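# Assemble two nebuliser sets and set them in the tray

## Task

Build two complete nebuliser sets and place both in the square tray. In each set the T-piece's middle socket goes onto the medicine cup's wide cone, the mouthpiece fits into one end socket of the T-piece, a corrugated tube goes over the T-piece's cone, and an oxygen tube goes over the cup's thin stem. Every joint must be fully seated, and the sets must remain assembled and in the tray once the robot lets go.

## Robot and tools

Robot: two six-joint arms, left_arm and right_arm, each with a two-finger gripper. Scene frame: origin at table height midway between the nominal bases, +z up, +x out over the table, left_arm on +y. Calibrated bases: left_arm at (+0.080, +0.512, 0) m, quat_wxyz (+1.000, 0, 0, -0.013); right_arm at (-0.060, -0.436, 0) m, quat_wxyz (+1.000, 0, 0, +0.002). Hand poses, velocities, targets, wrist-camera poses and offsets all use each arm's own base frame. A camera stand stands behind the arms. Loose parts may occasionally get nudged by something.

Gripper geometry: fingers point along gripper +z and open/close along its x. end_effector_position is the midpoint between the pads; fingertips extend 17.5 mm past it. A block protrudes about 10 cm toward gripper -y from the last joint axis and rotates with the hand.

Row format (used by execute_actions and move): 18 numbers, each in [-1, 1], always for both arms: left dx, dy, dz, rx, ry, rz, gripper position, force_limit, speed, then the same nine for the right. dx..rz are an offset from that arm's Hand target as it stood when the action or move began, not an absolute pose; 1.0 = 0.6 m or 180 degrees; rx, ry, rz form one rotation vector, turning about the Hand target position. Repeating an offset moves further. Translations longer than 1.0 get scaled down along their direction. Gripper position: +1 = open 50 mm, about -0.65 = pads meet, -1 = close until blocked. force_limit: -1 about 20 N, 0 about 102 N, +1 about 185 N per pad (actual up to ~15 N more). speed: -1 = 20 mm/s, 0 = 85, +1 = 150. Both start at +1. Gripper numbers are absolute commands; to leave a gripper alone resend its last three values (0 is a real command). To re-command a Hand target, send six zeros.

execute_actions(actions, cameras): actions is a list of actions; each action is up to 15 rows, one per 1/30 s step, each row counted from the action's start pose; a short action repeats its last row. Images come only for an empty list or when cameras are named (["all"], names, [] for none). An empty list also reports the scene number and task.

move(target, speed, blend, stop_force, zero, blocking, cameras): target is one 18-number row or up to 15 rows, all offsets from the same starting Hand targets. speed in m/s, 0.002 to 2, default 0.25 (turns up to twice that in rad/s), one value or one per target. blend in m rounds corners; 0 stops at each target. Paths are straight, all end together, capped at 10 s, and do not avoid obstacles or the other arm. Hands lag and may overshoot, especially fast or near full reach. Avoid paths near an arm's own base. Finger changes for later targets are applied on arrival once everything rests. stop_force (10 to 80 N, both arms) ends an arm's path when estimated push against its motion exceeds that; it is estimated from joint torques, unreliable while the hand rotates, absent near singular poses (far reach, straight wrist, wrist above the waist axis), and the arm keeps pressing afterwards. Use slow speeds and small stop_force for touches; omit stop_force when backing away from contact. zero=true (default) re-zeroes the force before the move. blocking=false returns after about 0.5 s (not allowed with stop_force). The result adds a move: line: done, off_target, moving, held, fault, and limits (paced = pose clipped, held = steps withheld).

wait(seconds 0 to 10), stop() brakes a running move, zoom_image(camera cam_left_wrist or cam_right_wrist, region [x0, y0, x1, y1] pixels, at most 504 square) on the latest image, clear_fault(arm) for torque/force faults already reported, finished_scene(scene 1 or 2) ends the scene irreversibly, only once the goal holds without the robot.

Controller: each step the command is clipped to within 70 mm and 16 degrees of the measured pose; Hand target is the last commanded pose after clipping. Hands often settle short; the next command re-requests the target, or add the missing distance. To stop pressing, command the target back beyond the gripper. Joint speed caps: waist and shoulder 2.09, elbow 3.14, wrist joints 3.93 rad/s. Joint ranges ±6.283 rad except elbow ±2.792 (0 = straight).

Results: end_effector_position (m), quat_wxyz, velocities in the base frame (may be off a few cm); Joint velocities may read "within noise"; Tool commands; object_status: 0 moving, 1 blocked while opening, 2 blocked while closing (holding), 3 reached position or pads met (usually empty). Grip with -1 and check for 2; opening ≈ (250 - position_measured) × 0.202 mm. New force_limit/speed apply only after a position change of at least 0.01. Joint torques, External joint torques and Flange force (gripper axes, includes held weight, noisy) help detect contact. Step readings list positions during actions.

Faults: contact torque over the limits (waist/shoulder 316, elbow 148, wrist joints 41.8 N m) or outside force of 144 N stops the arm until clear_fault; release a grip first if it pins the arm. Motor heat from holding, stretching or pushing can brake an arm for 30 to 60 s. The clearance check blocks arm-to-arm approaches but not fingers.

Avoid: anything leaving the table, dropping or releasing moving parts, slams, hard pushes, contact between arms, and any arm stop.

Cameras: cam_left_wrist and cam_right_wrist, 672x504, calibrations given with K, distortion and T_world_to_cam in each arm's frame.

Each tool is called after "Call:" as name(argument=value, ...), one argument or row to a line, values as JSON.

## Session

Call:
execute_actions(
  actions=[],
)

Scene clock: 0.00 s.
left_arm: end_effector_position=(+0.0213, -0.4126, +0.3302) position_measured=3 object_status=3 end_effector_quat_wxyz=(+0.006, +0.987, -0.014, +0.163) | right_arm: end_effector_position=(+0.7322, -0.6855, +0.3558) position_measured=3 object_status=3 end_effector_quat_wxyz=(-0.468, +0.724, -0.445, +0.241)
Joint positions: left_arm=[-1.829 -0.203 2.054 0.327 1.37 -0.308] | right_arm=[-1.051 0.744 1.05 1.115 1.493 1.436]
Joint velocities: within noise
Joint torques (N m): no reading
External joint torques (N m): no reading
Flange force (N): no reading
Hand target: left_arm +0.0213, -0.4126, +0.3302; +0.006, +0.987, -0.014, +0.163 | right_arm +0.7322, -0.6855, +0.3558; -0.468, +0.724, -0.445, +0.241
Tool commands: left_gripper/position=+1.0 left_gripper/force_limit=+1.0 left_gripper/speed=+1.0 right_gripper/position=+1.0 right_gripper/force_limit=+1.0 right_gripper/speed=+1.0
camera_calibration:
cam_left_wrist: T_world_to_cam=[[0.951894, -0.0226927, 0.305585, -0.118954], [-0.134338, -0.927216, 0.349607, -0.479387], [0.275409, -0.37384, -0.88566, 0.268262], [0, 0, 0, 1]] pos_world=[-0.0250505, -0.346907, 0.441536]
cam_right_wrist: T_world_to_cam=[[0.492125, -0.868513, -0.0591458, -0.928817], [-0.65837, -0.326879, -0.678011, 0.513545], [0.569528, 0.372606, -0.732668, 0.230503], [0, 0, 0, 1]] pos_world=[0.663919, -0.724709, 0.462136]

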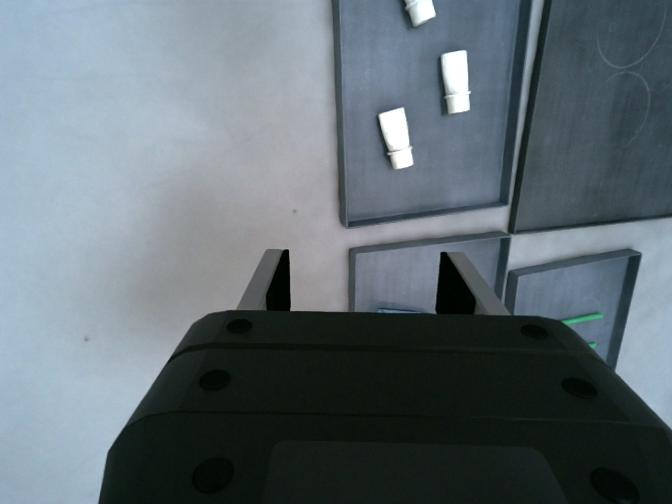

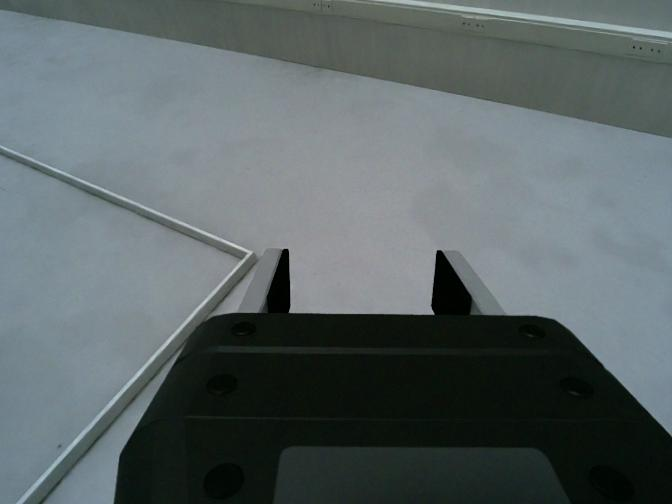

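Call:
move(
  target=[0.5645,0.1877,0.15,-0.0794,0.0807,0.5141,0.47,0.0,-0.9,-0.22,0.593,0.074,-0.0207,0.0398,-0.0797,0.47,0.0,-0.9],
  speed=0.25,
  cameras=["cam_left_wrist"],
)

Scene clock: 6.53 s.
left_arm: end_effector_position=(+0.3600, -0.2999, +0.4202) position_measured=83 object_status=3 end_effector_quat_wxyz=(-0.001, +0.696, +0.718, +0.005) | right_arm: end_effector_position=(+0.6002, -0.3298, +0.4002) position_measured=83 object_status=3 end_effector_quat_wxyz=(-0.382, +0.691, -0.552, +0.266)
Joint positions: left_arm=[-0.775 -0.143 1.813 0.01 1.474 -0.807] | right_arm=[-0.884 0.038 1.913 1.08 1.039 1.517]
Joint torques (N m): left_arm=[2.19 -28.53 -45.71 4.25 0.46 -0.38] | right_arm=[3.73 -50.36 -42.17 3.87 0.26 -0.57]
External joint torques (N m): left_arm=[-2.08 0.01 1.82 0.11 -0.41 0.38] | right_arm=[-3.58 2.69 -1.34 0.27 0.05 0.57]
Flange force (N): left_arm=[-0.9 -4.4 3.7] | right_arm=[8.3 0.3 -2.7]
Hand target: left_arm +0.3600, -0.2999, +0.4202; -0.001, +0.696, +0.718, +0.005 | right_arm +0.6002, -0.3297, +0.4002; -0.382, +0.691, -0.552, +0.266
Off the commanded pose: left_arm 0.000 m, 0 deg | right_arm 0.000 m, 0 deg.
move: done
camera_calibration:
cam_left_wrist: T_world_to_cam=[[-0.0348799, 0.999365, -0.00726987, 0.326886], [0.931086, 0.0351382, 0.363104, -0.46147], [0.363129, 0.00589617, -0.93172, 0.398474], [0, 0, 0, 1]] pos_world=[0.296372, -0.312813, 0.541205]
Images, in order (width x height): cam_left_wrist 672x504.

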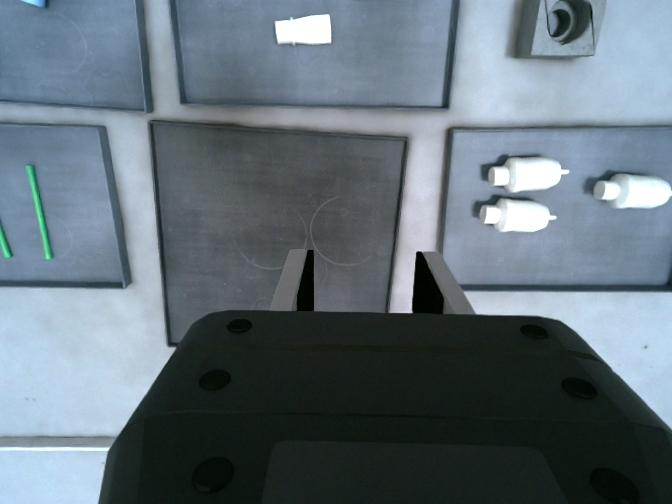

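Call:
zoom_image(
  camera="cam_left_wrist",
  region=[440, 130, 672, 250],
)

Call:
zoom_image(
  camera="cam_left_wrist",
  region=[0, 120, 140, 300],
)

Scaled by 2.172 from the camera's 672x504 image, which has a finer 960x720 frame.

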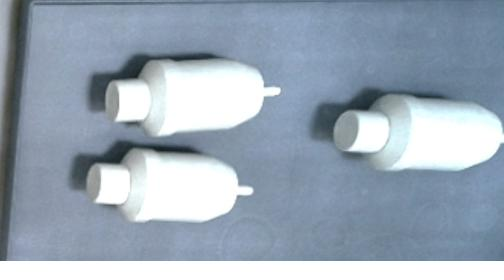

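Scaled by 2.800 from the camera's 672x504 image, which has a finer 960x720 frame.

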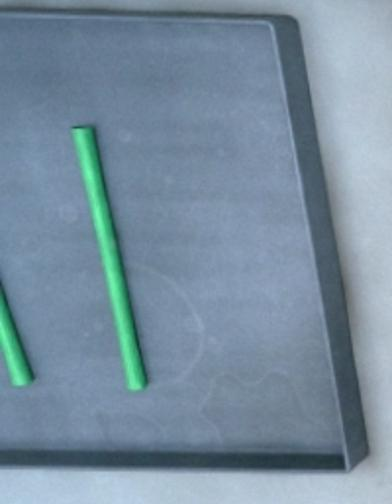

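Call:
move(
  target=[0.1393,0.5198,-0.517,-0.2142,0.2038,0.4594,0.8,0.0,-0.5,-0.167,0.6329,0.033,-0.2157,-0.0381,0.4133,0.47,0.0,-0.5],
  speed=0.25,
  cameras=["cam_left_wrist"],
)

Scene clock: 19.70 s.
left_arm: end_effector_position=(+0.4435, +0.0119, +0.1100) position_measured=32 object_status=3 end_effector_quat_wxyz=(+0.000, +0.000, +0.913, -0.407) | right_arm: end_effector_position=(+0.4999, +0.0500, +0.4200) position_measured=83 object_status=3 end_effector_quat_wxyz=(-0.258, +0.944, +0.103, +0.180)
Joint positions: left_arm=[0.405 0.264 2.233 -0.821 1.205 -0.634] | right_arm=[-0.321 -0.196 1.96 0.654 1.309 0.88]
Joint torques (N m): left_arm=[2.21 -50.29 -24.39 0.44 2.34 -0.43] | right_arm=[3.09 -25.87 -43.25 4.82 0 -0.56]
External joint torques (N m): left_arm=[-2.16 -0.43 1.4 0.08 -0.47 0.43] | right_arm=[-3.04 2.66 -0.96 0.45 -0.01 0.59]
Flange force (N): left_arm=[1.4 -2.6 5.1] | right_arm=[3.1 6.5 -3.6]
Hand target: left_arm +0.4436, +0.0119, +0.1100; +0.000, +0.000, +0.913, -0.407 | right_arm +0.5000, +0.0500, +0.4200; -0.258, +0.944, +0.103, +0.180
Off the commanded pose: left_arm 0.000 m, 0 deg | right_arm 0.000 m, 0 deg.
move: done
camera_calibration:
cam_left_wrist: T_world_to_cam=[[-0.999871, -0.014231, -0.00741243, 0.456052], [-0.00930268, 0.89052, -0.454849, 0.0592157], [0.0130739, -0.454721, -0.890538, 0.23344], [0, 0, 0, 1]] pos_world=[0.453493, 0.0599075, 0.238202]
Images, in order (width x height): cam_left_wrist 672x504.

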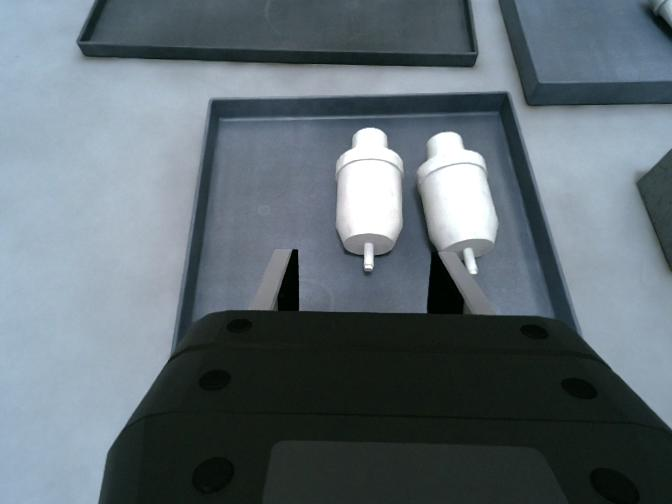

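Call:
zoom_image(
  camera="cam_left_wrist",
  region=[300, 110, 520, 290],
)

Scaled by 2.291 from the camera's 672x504 image, which has a finer 960x720 frame.

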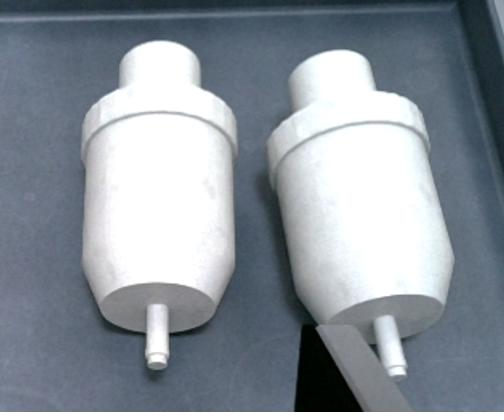

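Call:
move(
  target=[
    [-0.016,-0.0417,-0.0422,0,0,-0.0067,0.7,0.0,-0.5,-0.0933,0.0733,0,-0.0432,-0.0076,0.0827,0.47,0.0,-0.5],
    [-0.016,-0.1532,-0.1425,0,0,-0.0067,0.7,0.0,-0.5,-0.4667,0.3667,0,-0.2161,-0.038,0.4137,0.47,0.0,-0.5],
  ],
  speed=0.25,
  cameras=["all"],
)

Scene clock: 26.03 s.
left_arm: end_effector_position=(+0.4340, -0.0800, +0.0245) position_measured=48 object_status=3 end_effector_quat_wxyz=(-0.005, +0.009, +0.913, -0.407) | right_arm: end_effector_position=(+0.2200, +0.2700, +0.4200) position_measured=83 object_status=3 end_effector_quat_wxyz=(+0.000, +0.709, +0.706, +0.000)
Joint positions: left_arm=[0.225 0.378 2.341 -1.023 1.006 -0.491] | right_arm=[0.788 -0.349 1.964 0 1.527 0.793]
Joint torques (N m): left_arm=[2.31 -53.01 -15.04 -0.03 2.53 -0.41] | right_arm=[3.21 -9.76 -43.1 4.07 0.03 -0.62]
External joint torques (N m): left_arm=[-2.41 -0.13 0.99 0.04 -0.47 0.41] | right_arm=[-3.28 2.58 -0.95 0.38 0.01 0.62]
Flange force (N): left_arm=[1.1 -2.9 5.4] | right_arm=[-1.1 8.9 -1.5]
Hand target: left_arm +0.4340, -0.0800, +0.0245; -0.005, +0.009, +0.913, -0.407 | right_arm +0.2200, +0.2700, +0.4200; +0.000, +0.709, +0.706, +0.000
Off the commanded pose: left_arm 0.000 m, 0 deg | right_arm 0.000 m, 0 deg.
move: done
camera_calibration:
cam_left_wrist: T_world_to_cam=[[-0.999949, 0.00674658, -0.00753357, 0.446236], [0.00943485, 0.890547, -0.454794, 0.094008], [0.00364069, -0.454842, -0.890565, 0.119796], [0, 0, 0, 1]] pos_world=[0.44489, -0.0322408, 0.152802]
cam_right_wrist: T_world_to_cam=[[-0.00537727, 0.999985, -0.00102221, -0.262531], [0.935134, 0.00539067, 0.354253, -0.34155], [0.354254, 0.000949014, -0.935149, 0.445906], [0, 0, 0, 1]] pos_world=[0.160019, 0.263945, 0.537715]

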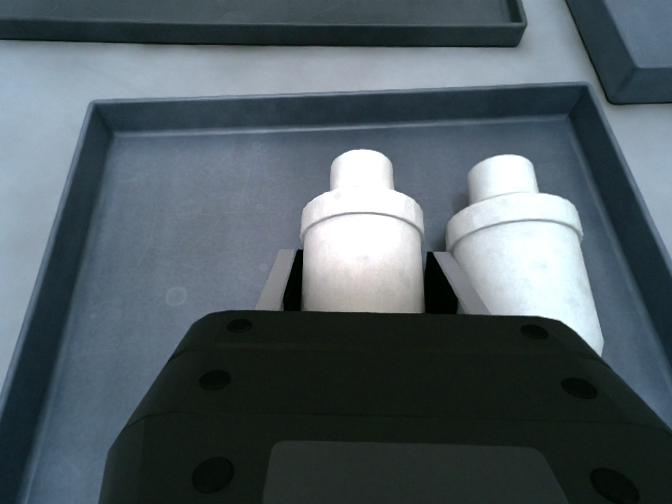

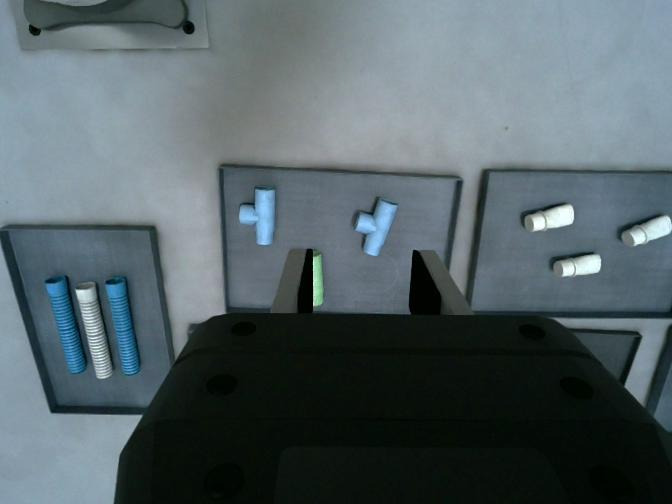

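Call:
move(
  target=[0,0,0,0,0,0,-1,0.0,-0.9,0,0,0,0,0,0,0.47,0.0,-0.9],
  speed=0.1,
)

Call:
zoom_image(
  camera="cam_right_wrist",
  region=[210, 150, 470, 310],
)

Scene clock: 27.80 s.
left_arm: end_effector_position=(+0.4340, -0.0800, +0.0245) position_measured=69 object_status=2 end_effector_quat_wxyz=(-0.005, +0.009, +0.913, -0.407) | right_arm: end_effector_position=(+0.2200, +0.2700, +0.4200) position_measured=83 object_status=3 end_effector_quat_wxyz=(+0.000, +0.709, +0.706, +0.000)
Joint positions: left_arm=[0.225 0.378 2.341 -1.023 1.006 -0.491] | right_arm=[0.788 -0.349 1.964 0 1.527 0.793]
Joint torques (N m): left_arm=[2.28 -53.33 -15.04 -0.07 2.55 -0.42] | right_arm=[3.49 -9.62 -43.25 4.18 0.01 -0.6]
External joint torques (N m): left_arm=[-2.37 0.07 0.83 0.08 -0.5 0.42] | right_arm=[-3.58 2.42 -0.91 0.27 0.03 0.6]
Flange force (N): left_arm=[0.7 -2.4 5.5] | right_arm=[-2.0 9.4 -1.5]
Hand target: left_arm +0.4340, -0.0800, +0.0245; -0.005, +0.009, +0.913, -0.407 | right_arm +0.2200, +0.2700, +0.4200; +0.000, +0.709, +0.706, +0.000
Off the commanded pose: left_arm 0.000 m, 0 deg | right_arm 0.000 m, 0 deg.
move: done

Scaled by 1.938 from the camera's 672x504 image, which has a finer 960x720 frame.
This view is cut from an older image: the scene may have changed since it was taken.

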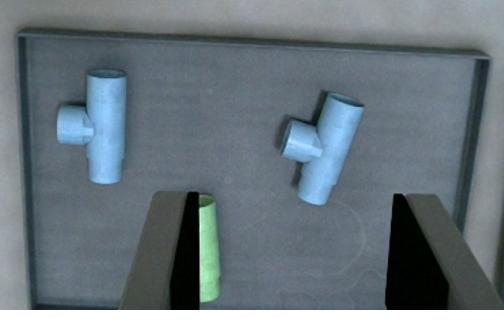

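Call:
move(
  target=[
    [0,0,0.1667,0,0,0,-1,0.0,-0.9,0.0667,0.05,-0.2,0,0,0.463,0.47,0.0,-0.9],
    [-0.0898,-0.4972,0.2955,0.0139,0,0.015,-1,0.0,-0.9,0.135,0.0933,-0.4333,0,0,0.926,0.47,0.0,-0.9],
  ],
  speed=0.28,
  blend=0.03,
  cameras=["all"],
)

Scene clock: 36.03 s.
left_arm: end_effector_position=(+0.3801, -0.3783, +0.2018) position_measured=69 object_status=2 end_effector_quat_wxyz=(+0.005, -0.012, +0.922, -0.387) | right_arm: end_effector_position=(+0.3010, +0.3260, +0.1600) position_measured=83 object_status=3 end_effector_quat_wxyz=(+0.000, -0.619, +0.786, +0.000)
Joint positions: left_arm=[-0.512 -0.018 2.305 -1.131 0.744 -1.275] | right_arm=[0.747 -0.024 2.208 0 0.957 -2.157]
Joint torques (N m): left_arm=[2.21 -30.33 -33.33 -0.08 1.12 -0.41] | right_arm=[2.98 -36.45 -35.42 3.26 -0.09 -0.58]
External joint torques (N m): left_arm=[-2.27 0.76 1.82 0.04 -0.45 0.41] | right_arm=[-3.08 3.07 -0.84 0.3 0.03 0.58]
Flange force (N): left_arm=[4.4 0.3 6.2] | right_arm=[-2.5 -7.8 2.6]
Hand target: left_arm +0.3801, -0.3783, +0.2018; +0.005, -0.012, +0.922, -0.387 | right_arm +0.3010, +0.3260, +0.1600; +0.000, -0.619, +0.786, +0.000
Off the commanded pose: left_arm 0.000 m, 0 deg | right_arm 0.000 m, 0 deg.
move: done
camera_calibration:
cam_left_wrist: T_world_to_cam=[[-0.999165, -0.0400171, -0.00825921, 0.377882], [-0.0329689, 0.908956, -0.415585, 0.455986], [0.0241378, -0.414966, -0.909517, 0.153348], [0, 0, 0, 1]] pos_world=[0.388898, -0.335716, 0.332094]
cam_right_wrist: T_world_to_cam=[[-0.225191, -0.974314, -0.00106974, 0.391468], [-0.911226, 0.21022, 0.354223, 0.163412], [-0.3449, 0.0807425, -0.93516, 0.358528], [0, 0, 0, 1]] pos_world=[0.360716, 0.318112, 0.277815]

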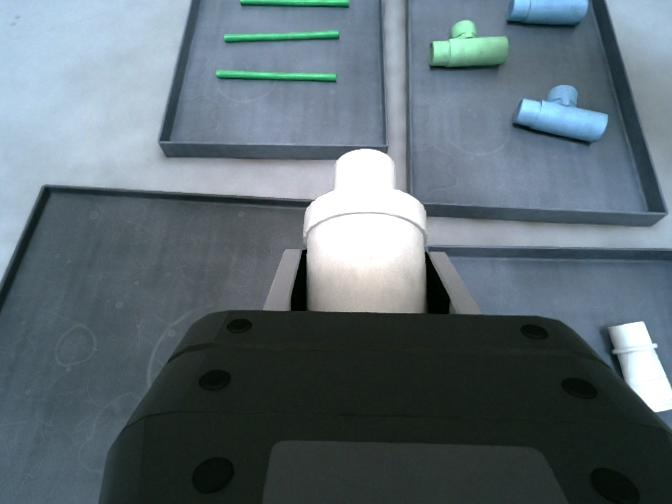

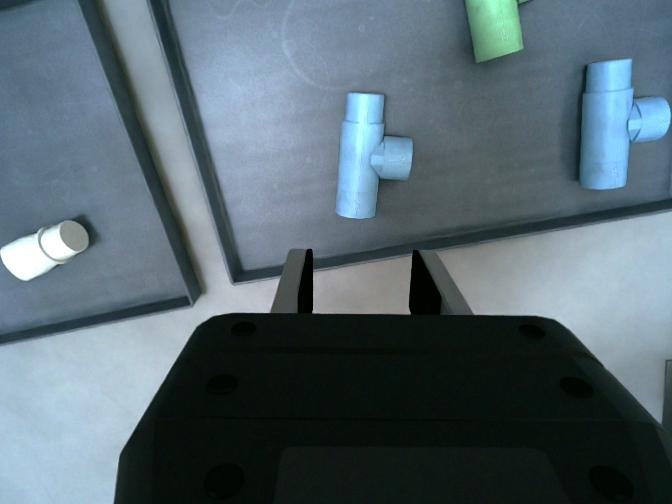

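Call:
zoom_image(
  camera="cam_right_wrist",
  region=[320, 80, 430, 230],
)

Scaled by 3.360 from the camera's 672x504 image, which has a finer 960x720 frame.

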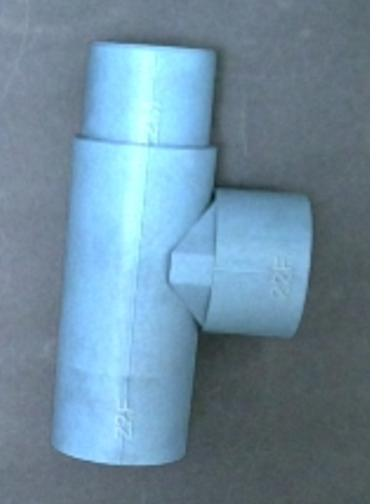

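Call:
move(
  target=[
    [0,0,0,0,0,0,-1,0.0,-0.9,-0.0048,-0.0063,-0.15,0,0,-0.015,0.47,0.0,-0.9],
    [0,0,0,0,0,0,-1,0.0,-0.9,-0.0048,-0.0063,-0.2275,0,0,-0.015,0.47,0.0,-0.9],
    [0,0,0,0,0,0,-1,0.0,-0.9,-0.0048,-0.0063,-0.2275,0,0,-0.015,-1,0.0,-0.9],
  ],
  speed=[0.12,0.06,0.06],
  blend=[0.01,0,0],
  cameras=["cam_right_wrist"],
)

Scene clock: 39.87 s.
left_arm: end_effector_position=(+0.3801, -0.3783, +0.2018) position_measured=69 object_status=2 end_effector_quat_wxyz=(+0.005, -0.012, +0.922, -0.387) | right_arm: end_effector_position=(+0.2981, +0.3222, +0.0235) position_measured=132 object_status=2 end_effector_quat_wxyz=(+0.000, -0.600, +0.800, +0.000)
Joint positions: left_arm=[-0.512 -0.018 2.305 -1.131 0.744 -1.275] | right_arm=[0.746 0.17 2.335 0 0.636 -2.112]
Joint torques (N m): left_arm=[2.25 -30.27 -33.4 -0.09 1.13 -0.43] | right_arm=[3.26 -47.8 -25.52 2.36 -0.06 -0.58]
External joint torques (N m): left_arm=[-2.12 0.35 1.56 0.05 -0.49 0.43] | right_arm=[-3.35 3.42 -0.84 0.22 0.01 0.58]
Flange force (N): left_arm=[4.5 0.0 5.4] | right_arm=[-2.1 -8.1 5.6]
Hand target: left_arm +0.3801, -0.3783, +0.2018; +0.005, -0.012, +0.922, -0.387 | right_arm +0.2981, +0.3222, +0.0235; +0.000, -0.600, +0.800, +0.000
Off the commanded pose: left_arm 0.000 m, 0 deg | right_arm 0.000 m, 0 deg.
move: done
camera_calibration:
cam_right_wrist: T_world_to_cam=[[-0.270864, -0.962617, -0.00104482, 0.396793], [-0.900282, 0.25294, 0.354278, 0.192919], [-0.34077, 0.0969019, -0.935139, 0.223761], [0, 0, 0, 1]] pos_world=[0.35741, 0.31148, 0.141315]
Images, in order (width x height): cam_right_wrist 672x504.

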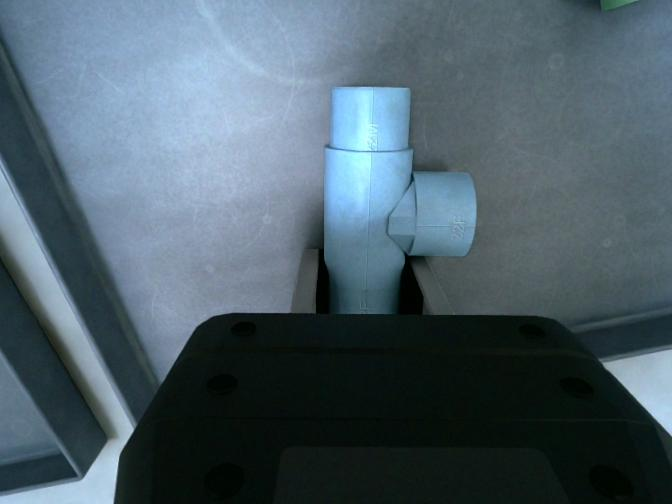

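Call:
move(
  target=[
    [0,0,0,0,0,0,-1,0.0,-0.9,0,0,0.1608,0,0,0,-1,0.0,-0.9],
    [0,0,0,0,0,0,-1,0.0,-0.9,0.2032,0.113,0.3102,0,0,-0.4533,-1,0.0,-0.9],
    [0,0,0,0,0,0,-1,0.0,-0.9,0.3977,0.213,0.3102,0,0,-0.9067,-1,0.0,-0.9],
  ],
  speed=0.28,
  blend=0.03,
  cameras=["all"],
)

Scene clock: 47.63 s.
left_arm: end_effector_position=(+0.3801, -0.3783, +0.2018) position_measured=69 object_status=2 end_effector_quat_wxyz=(+0.005, -0.012, +0.922, -0.387) | right_arm: end_effector_position=(+0.5367, +0.4500, +0.2096) position_measured=132 object_status=2 end_effector_quat_wxyz=(+0.000, +0.704, +0.710, +0.000)
Joint positions: left_arm=[-0.512 -0.018 2.305 -1.131 0.744 -1.275] | right_arm=[0.648 0.32 1.696 0 1.126 0.64]
Joint torques (N m): left_arm=[2.33 -30.17 -33.45 -0.07 1.08 -0.4] | right_arm=[3.54 -77.08 -38.86 3.62 0.02 -0.6]
External joint torques (N m): left_arm=[-2.39 0.55 1.66 0.03 -0.43 0.41] | right_arm=[-3.61 3.74 -0.96 0.4 0.03 0.6]
Flange force (N): left_arm=[4.6 -0.2 6.0] | right_arm=[1.3 8.3 1.6]
Hand target: left_arm +0.3801, -0.3783, +0.2018; +0.005, -0.012, +0.922, -0.387 | right_arm +0.5367, +0.4500, +0.2096; +0.000, +0.704, +0.710, +0.000
Off the commanded pose: left_arm 0.000 m, 0 deg | right_arm 0.000 m, 0 deg.
move: done
camera_calibration:
cam_left_wrist: T_world_to_cam=[[-0.999165, -0.0400171, -0.00825921, 0.377881], [-0.0329689, 0.908956, -0.415585, 0.455945], [0.0241378, -0.414966, -0.909517, 0.153257], [0, 0, 0, 1]] pos_world=[0.388898, -0.335716, 0.331994]
cam_right_wrist: T_world_to_cam=[[-0.0187676, 0.999823, -0.000985439, -0.433705], [0.935011, 0.0179001, 0.354165, -0.569783], [0.35412, 0.00572543, -0.935182, 0.134782], [0, 0, 0, 1]] pos_world=[0.476885, 0.443056, 0.327415]

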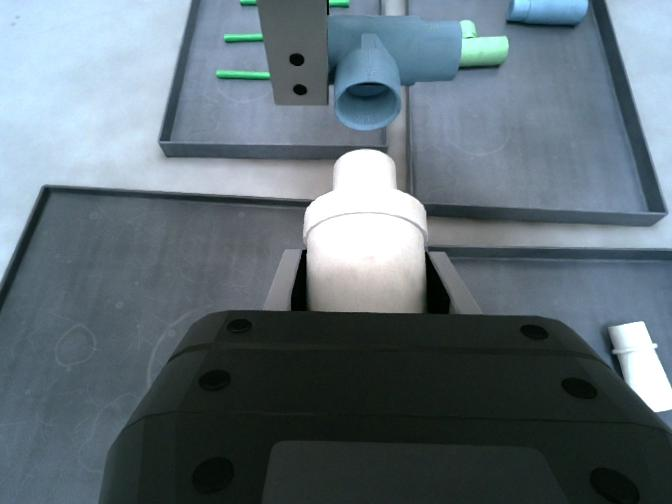

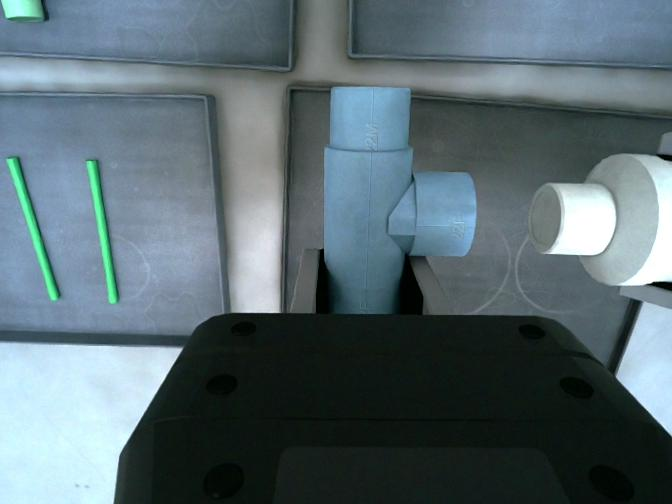

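Call:
zoom_image(
  camera="cam_right_wrist",
  region=[400, 130, 672, 310],
)

Call:
zoom_image(
  camera="cam_left_wrist",
  region=[270, 0, 480, 260],
)

Scaled by 1.853 from the camera's 672x504 image, which has a finer 960x720 frame.

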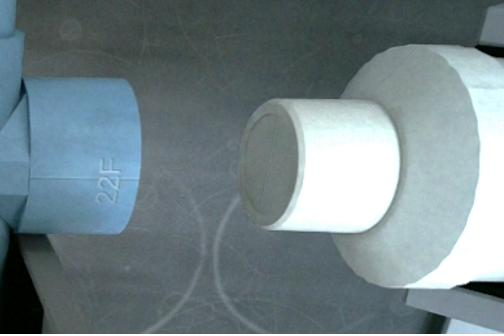

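Scaled by 1.938 from the camera's 672x504 image, which has a finer 960x720 frame.

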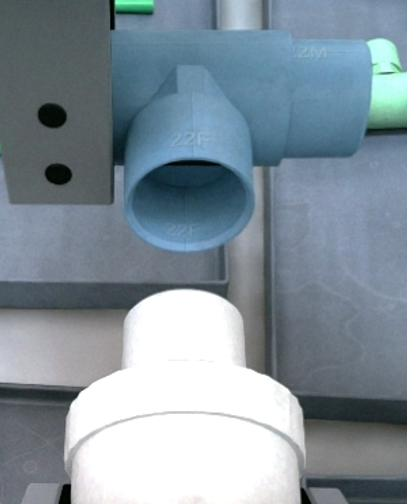

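Call:
move(
  target=[0,0,0,0,0,0.0039,-1,0.0,-0.9,0.0027,0.03,0,0,0,0,-1,0.0,-0.9],
  speed=0.06,
  cameras=["all"],
)

Call:
zoom_image(
  camera="cam_right_wrist",
  region=[400, 130, 672, 310],
)

Call:
zoom_image(
  camera="cam_left_wrist",
  region=[270, 0, 480, 260],
)

Scene clock: 50.13 s.
left_arm: end_effector_position=(+0.3801, -0.3783, +0.2018) position_measured=69 object_status=2 end_effector_quat_wxyz=(+0.007, -0.018, +0.922, -0.387) | right_arm: end_effector_position=(+0.5383, +0.4680, +0.2096) position_measured=132 object_status=2 end_effector_quat_wxyz=(+0.000, +0.704, +0.710, +0.000)
Joint positions: left_arm=[-0.515 -0.021 2.309 -1.136 0.734 -1.282] | right_arm=[0.667 0.339 1.669 0 1.133 0.658]
Joint torques (N m): left_arm=[2.14 -29.69 -33.4 -0.1 1.07 -0.4] | right_arm=[2.93 -78.56 -38.96 3.78 0.02 -0.59]
External joint torques (N m): left_arm=[-1.91 -0.1 1.48 0.07 -0.45 0.4] | right_arm=[-2.98 3.54 -0.9 0.24 0.03 0.59]
Flange force (N): left_arm=[4.8 -0.1 4.2] | right_arm=[1.9 7.4 1.5]
Hand target: left_arm +0.3801, -0.3783, +0.2018; +0.007, -0.018, +0.922, -0.387 | right_arm +0.5383, +0.4680, +0.2096; +0.000, +0.704, +0.710, +0.000
Off the commanded pose: left_arm 0.000 m, 0 deg | right_arm 0.000 m, 0 deg.
move: done
camera_calibration:
cam_left_wrist: T_world_to_cam=[[-0.998599, -0.0522765, -0.00820837, 0.373038], [-0.0441447, 0.908509, -0.415526, 0.459983], [0.0291797, -0.414582, -0.909544, 0.151501], [0, 0, 0, 1]] pos_world=[0.388401, -0.335588, 0.331994]
cam_right_wrist: T_world_to_cam=[[-0.0188607, 0.999822, -0.00102278, -0.451715], [0.934977, 0.0179998, 0.354252, -0.571661], [0.354208, 0.00572515, -0.935149, 0.134059], [0, 0, 0, 1]] pos_world=[0.478485, 0.461156, 0.327415]

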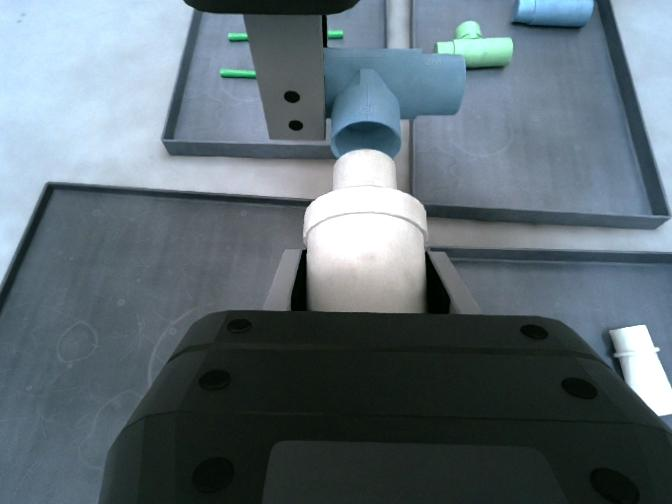

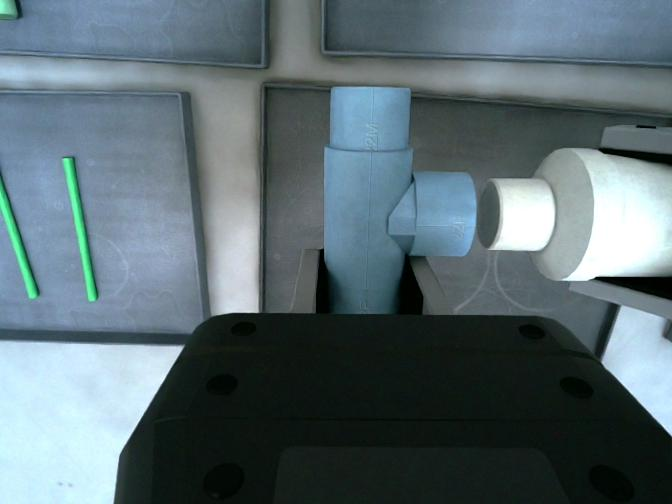

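Scaled by 1.853 from the camera's 672x504 image, which has a finer 960x720 frame.

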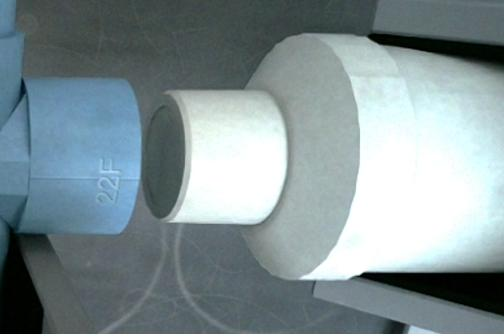

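Scaled by 1.938 from the camera's 672x504 image, which has a finer 960x720 frame.

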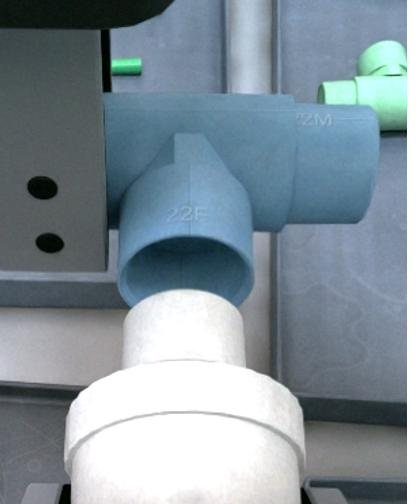

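Call:
move(
  target=[0,0,0,0,0,0,-1,0.0,-0.9,0,0.05,0,0,0,0,-1,0.0,-0.9],
  speed=0.012,
  stop_force=12,
  cameras=["all"],
)

Call:
zoom_image(
  camera="cam_left_wrist",
  region=[300, 60, 430, 230],
)

Call:
zoom_image(
  camera="cam_right_wrist",
  region=[400, 130, 600, 310],
)

Scene clock: 52.03 s.
left_arm: end_effector_position=(+0.3801, -0.3783, +0.2018) position_measured=69 object_status=2 end_effector_quat_wxyz=(+0.007, -0.018, +0.922, -0.387) | right_arm: end_effector_position=(+0.5382, +0.4776, +0.2095) position_measured=132 object_status=2 end_effector_quat_wxyz=(+0.000, +0.704, +0.710, -0.001)
Joint positions: left_arm=[-0.515 -0.021 2.309 -1.136 0.734 -1.282] | right_arm=[0.678 0.349 1.656 0 1.138 0.669]
Joint torques (N m): left_arm=[-4.62 -28.58 -44.5 -3.96 0.85 -0.43] | right_arm=[20.17 -79.74 -45.59 10.31 -3.49 -0.29]
External joint torques (N m): left_arm=[4.57 -0.86 12.55 3.91 -0.22 0.43] | right_arm=[-20.15 3.03 5.48 -6.27 3.55 0.29]
Flange force (N): left_arm=[11.8 17.7 -13.3] | right_arm=[-24.8 13.5 1.6]
Hand target: left_arm +0.3801, -0.3783, +0.2018; +0.007, -0.018, +0.922, -0.387 | right_arm +0.5383, +0.4776, +0.2095; +0.000, +0.704, +0.710, +0.000 (not the last commanded pose)
Off the commanded pose: left_arm 0.000 m, 0 deg | right_arm 0.020 m, 0 deg.
move: contact (right_arm)
camera_calibration:
cam_left_wrist: T_world_to_cam=[[-0.998599, -0.0522765, -0.00820837, 0.373038], [-0.0441447, 0.908509, -0.415526, 0.459983], [0.0291797, -0.414582, -0.909544, 0.151501], [0, 0, 0, 1]] pos_world=[0.388401, -0.335588, 0.331994]
cam_right_wrist: T_world_to_cam=[[-0.0188119, 0.999822, -0.00142175, -0.461208], [0.935168, 0.0180984, 0.353742, -0.571676], [0.353704, 0.00532496, -0.935342, 0.134437], [0, 0, 0, 1]] pos_world=[0.478386, 0.470757, 0.327314]

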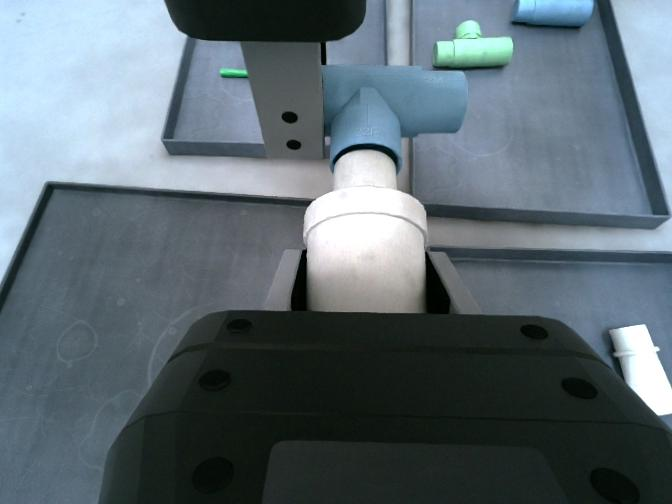

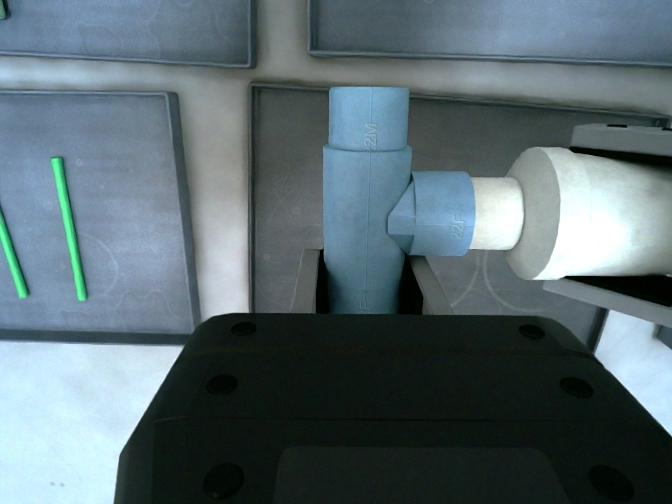

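Scaled by 2.965 from the camera's 672x504 image, which has a finer 960x720 frame.

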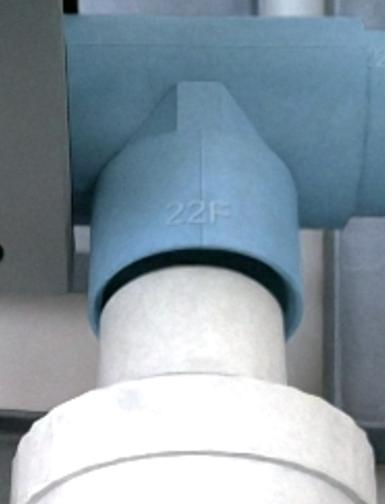

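Scaled by 2.520 from the camera's 672x504 image, which has a finer 960x720 frame.

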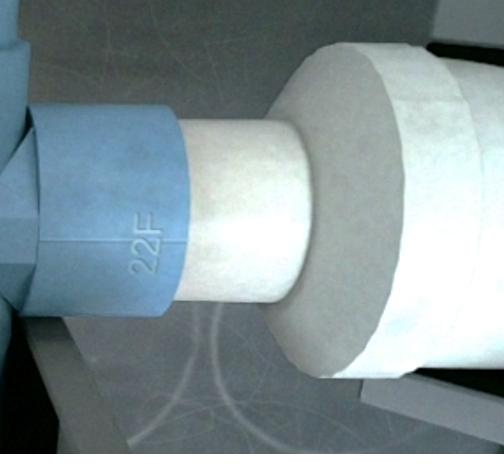

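Call:
zoom_image(
  camera="cam_left_wrist",
  region=[322, 125, 410, 195],
)

Scaled by 5.727 from the camera's 672x504 image, which has a finer 960x720 frame.

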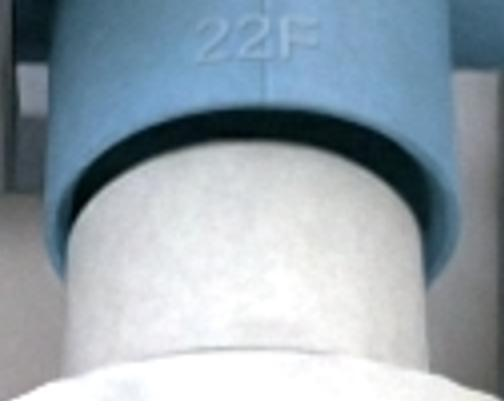

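Call:
zoom_image(
  camera="cam_right_wrist",
  region=[450, 160, 540, 270],
)

Scaled by 4.582 from the camera's 672x504 image, which has a finer 960x720 frame.

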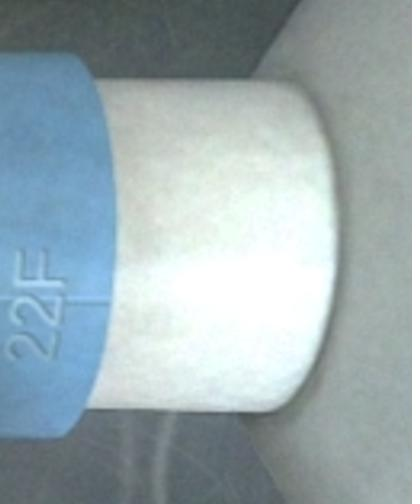

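Call:
execute_actions(
  actions=[],
)

Scene clock: 56.23 s.
left_arm: end_effector_position=(+0.3801, -0.3783, +0.2018) position_measured=69 object_status=2 end_effector_quat_wxyz=(+0.007, -0.018, +0.922, -0.387) | right_arm: end_effector_position=(+0.5383, +0.4776, +0.2095) position_measured=132 object_status=2 end_effector_quat_wxyz=(+0.000, +0.704, +0.710, +0.000)
Joint positions: left_arm=[-0.515 -0.021 2.309 -1.136 0.734 -1.282] | right_arm=[0.678 0.349 1.656 0 1.137 0.669]
Joint velocities: within noise
Joint torques (N m): left_arm=[-5.37 -28.61 -44.6 -4.12 1.09 -0.46] | right_arm=[20.54 -79.67 -46.62 10.58 -3.84 -0.25]
External joint torques (N m): left_arm=[5.43 -0.74 12.75 4.09 -0.47 0.46] | right_arm=[-20.66 2.99 6.45 -6.53 3.89 0.25]
Flange force (N): left_arm=[10.9 19.0 -14.3] | right_arm=[-26.6 12.6 2.0]
Hand target: left_arm +0.3801, -0.3783, +0.2018; +0.007, -0.018, +0.922, -0.387 | right_arm +0.5383, +0.4776, +0.2095; +0.000, +0.704, +0.710, +0.000 (not the last commanded pose)
Tool commands: left_gripper/position=-1.0 left_gripper/force_limit=+0.0 left_gripper/speed=-0.9 right_gripper/position=-1.0 right_gripper/force_limit=+0.0 right_gripper/speed=-0.9
Off the commanded pose: left_arm 0.000 m, 0 deg | right_arm 0.020 m, 0 deg.
camera_calibration:
cam_left_wrist: T_world_to_cam=[[-0.998603, -0.0521864, -0.00825114, 0.373084], [-0.0440451, 0.908514, -0.415526, 0.459946], [0.0291811, -0.414582, -0.909544, 0.151501], [0, 0, 0, 1]] pos_world=[0.388401, -0.335588, 0.331994]
cam_right_wrist: T_world_to_cam=[[-0.0187541, 0.999823, -0.00129705, -0.461275], [0.93509, 0.017999, 0.353952, -0.571754], [0.353913, 0.00542519, -0.935263, 0.134229], [0, 0, 0, 1]] pos_world=[0.478486, 0.470757, 0.327314]

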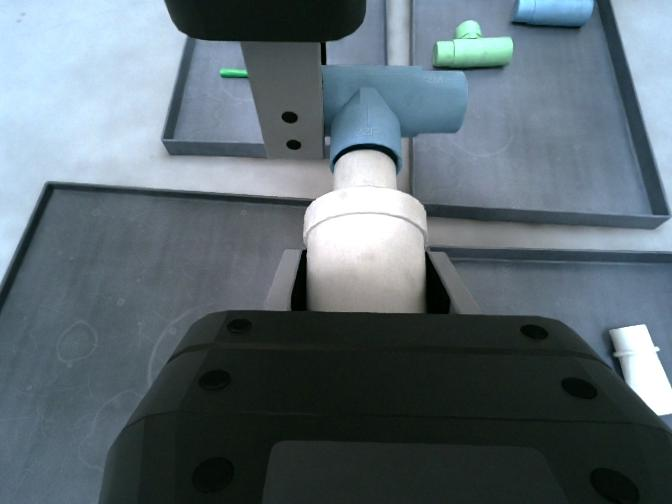

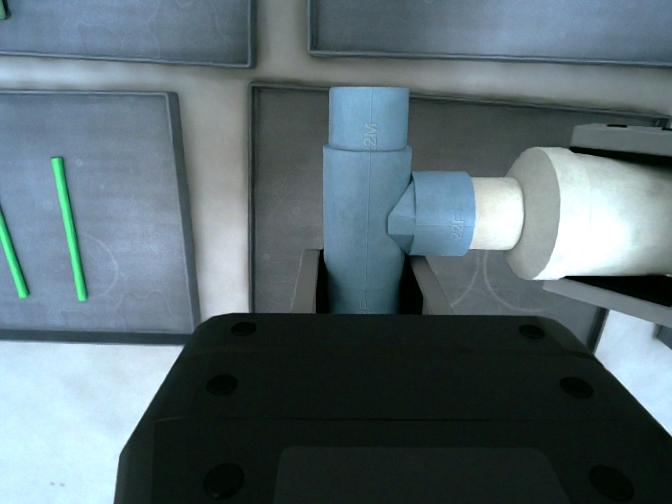

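Call:
zoom_image(
  camera="cam_left_wrist",
  region=[300, 80, 440, 220],
)

Call:
zoom_image(
  camera="cam_right_wrist",
  region=[390, 130, 560, 300],
)

Scaled by 3.600 from the camera's 672x504 image, which has a finer 960x720 frame.

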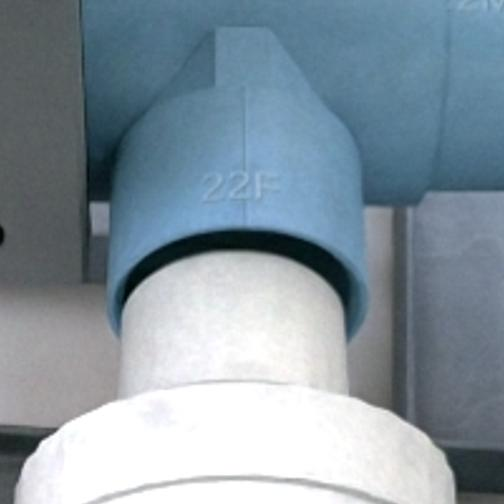

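Scaled by 2.965 from the camera's 672x504 image, which has a finer 960x720 frame.

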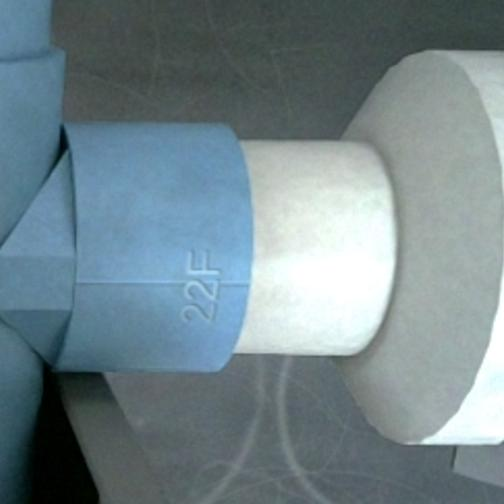

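Call:
move(
  target=[
    [0,0,0,0,0,0,-1,0,-0.9, 0,-0.005,0,0,0,0,-1,0,-0.9],
    [0,0,0.0033,0,0,0,-1,0,-0.9, 0,-0.005,0,0,0,0,-1,0,-0.9],
  ],
  speed=0.03,
  blend=[0, 0],
  cameras=["all"],
)

Call:
zoom_image(
  camera="cam_left_wrist",
  region=[300, 80, 440, 220],
)

Call:
zoom_image(
  camera="cam_right_wrist",
  region=[390, 130, 560, 300],
)

Scene clock: 59.27 s.
left_arm: end_effector_position=(+0.3801, -0.3783, +0.2037) position_measured=69 object_status=2 end_effector_quat_wxyz=(+0.007, -0.018, +0.922, -0.387) | right_arm: end_effector_position=(+0.5383, +0.4746, +0.2095) position_measured=132 object_status=2 end_effector_quat_wxyz=(+0.000, +0.704, +0.710, +0.000)
Joint positions: left_arm=[-0.515 -0.024 2.307 -1.131 0.736 -1.289] | right_arm=[0.675 0.346 1.66 0 1.136 0.666]
Joint torques (N m): left_arm=[2.15 -29.25 -33.66 -0.08 1.04 -0.4] | right_arm=[3.3 -79.72 -39.2 3.72 0.03 -0.65]
External joint torques (N m): left_arm=[-2.19 0.17 1.9 0.05 -0.41 0.4] | right_arm=[-3.25 3.53 -0.72 0.31 0.02 0.65]
Flange force (N): left_arm=[5.3 0.2 5.1] | right_arm=[1.5 7.3 1.6]
Hand target: left_arm +0.3801, -0.3783, +0.2038; +0.007, -0.018, +0.922, -0.387 | right_arm +0.5383, +0.4746, +0.2095; +0.000, +0.704, +0.710, +0.000
Off the commanded pose: left_arm 0.000 m, 0 deg | right_arm 0.000 m, 0 deg.
move: done
camera_calibration:
cam_left_wrist: T_world_to_cam=[[-0.998602, -0.0522338, -0.00811814, 0.37304], [-0.0441435, 0.908511, -0.415522, 0.460813], [0.0290797, -0.414583, -0.909547, 0.15336], [0, 0, 0, 1]] pos_world=[0.388401, -0.335588, 0.333994]
cam_right_wrist: T_world_to_cam=[[-0.0187549, 0.999823, -0.00129547, -0.458276], [0.935124, 0.0179997, 0.353864, -0.571688], [0.353825, 0.00542526, -0.935296, 0.134298], [0, 0, 0, 1]] pos_world=[0.478486, 0.467757, 0.327314]

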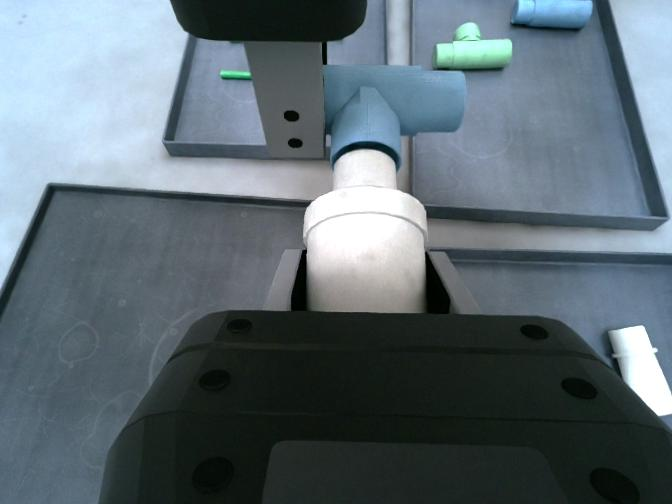

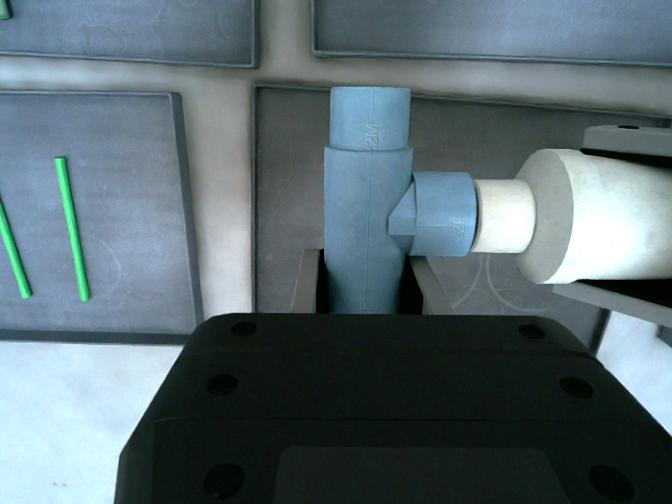

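Scaled by 3.600 from the camera's 672x504 image, which has a finer 960x720 frame.

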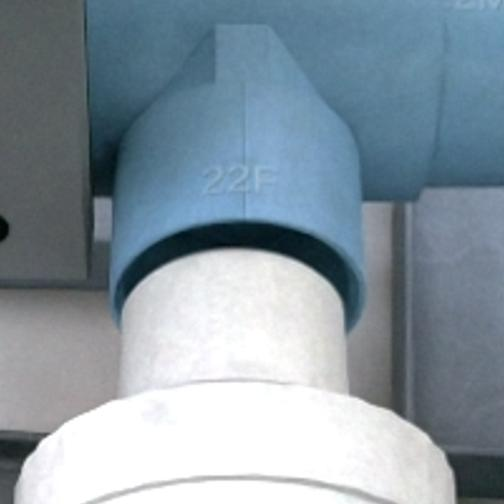

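Scaled by 2.965 from the camera's 672x504 image, which has a finer 960x720 frame.

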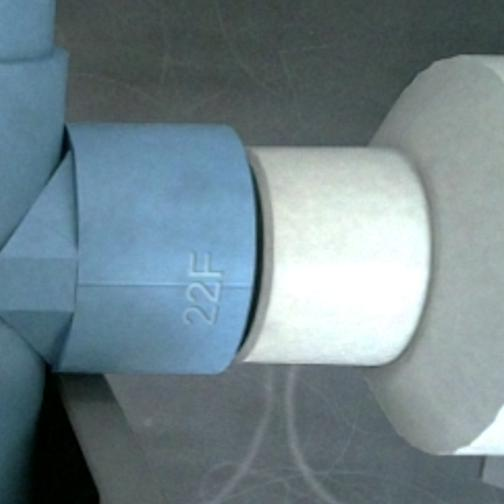

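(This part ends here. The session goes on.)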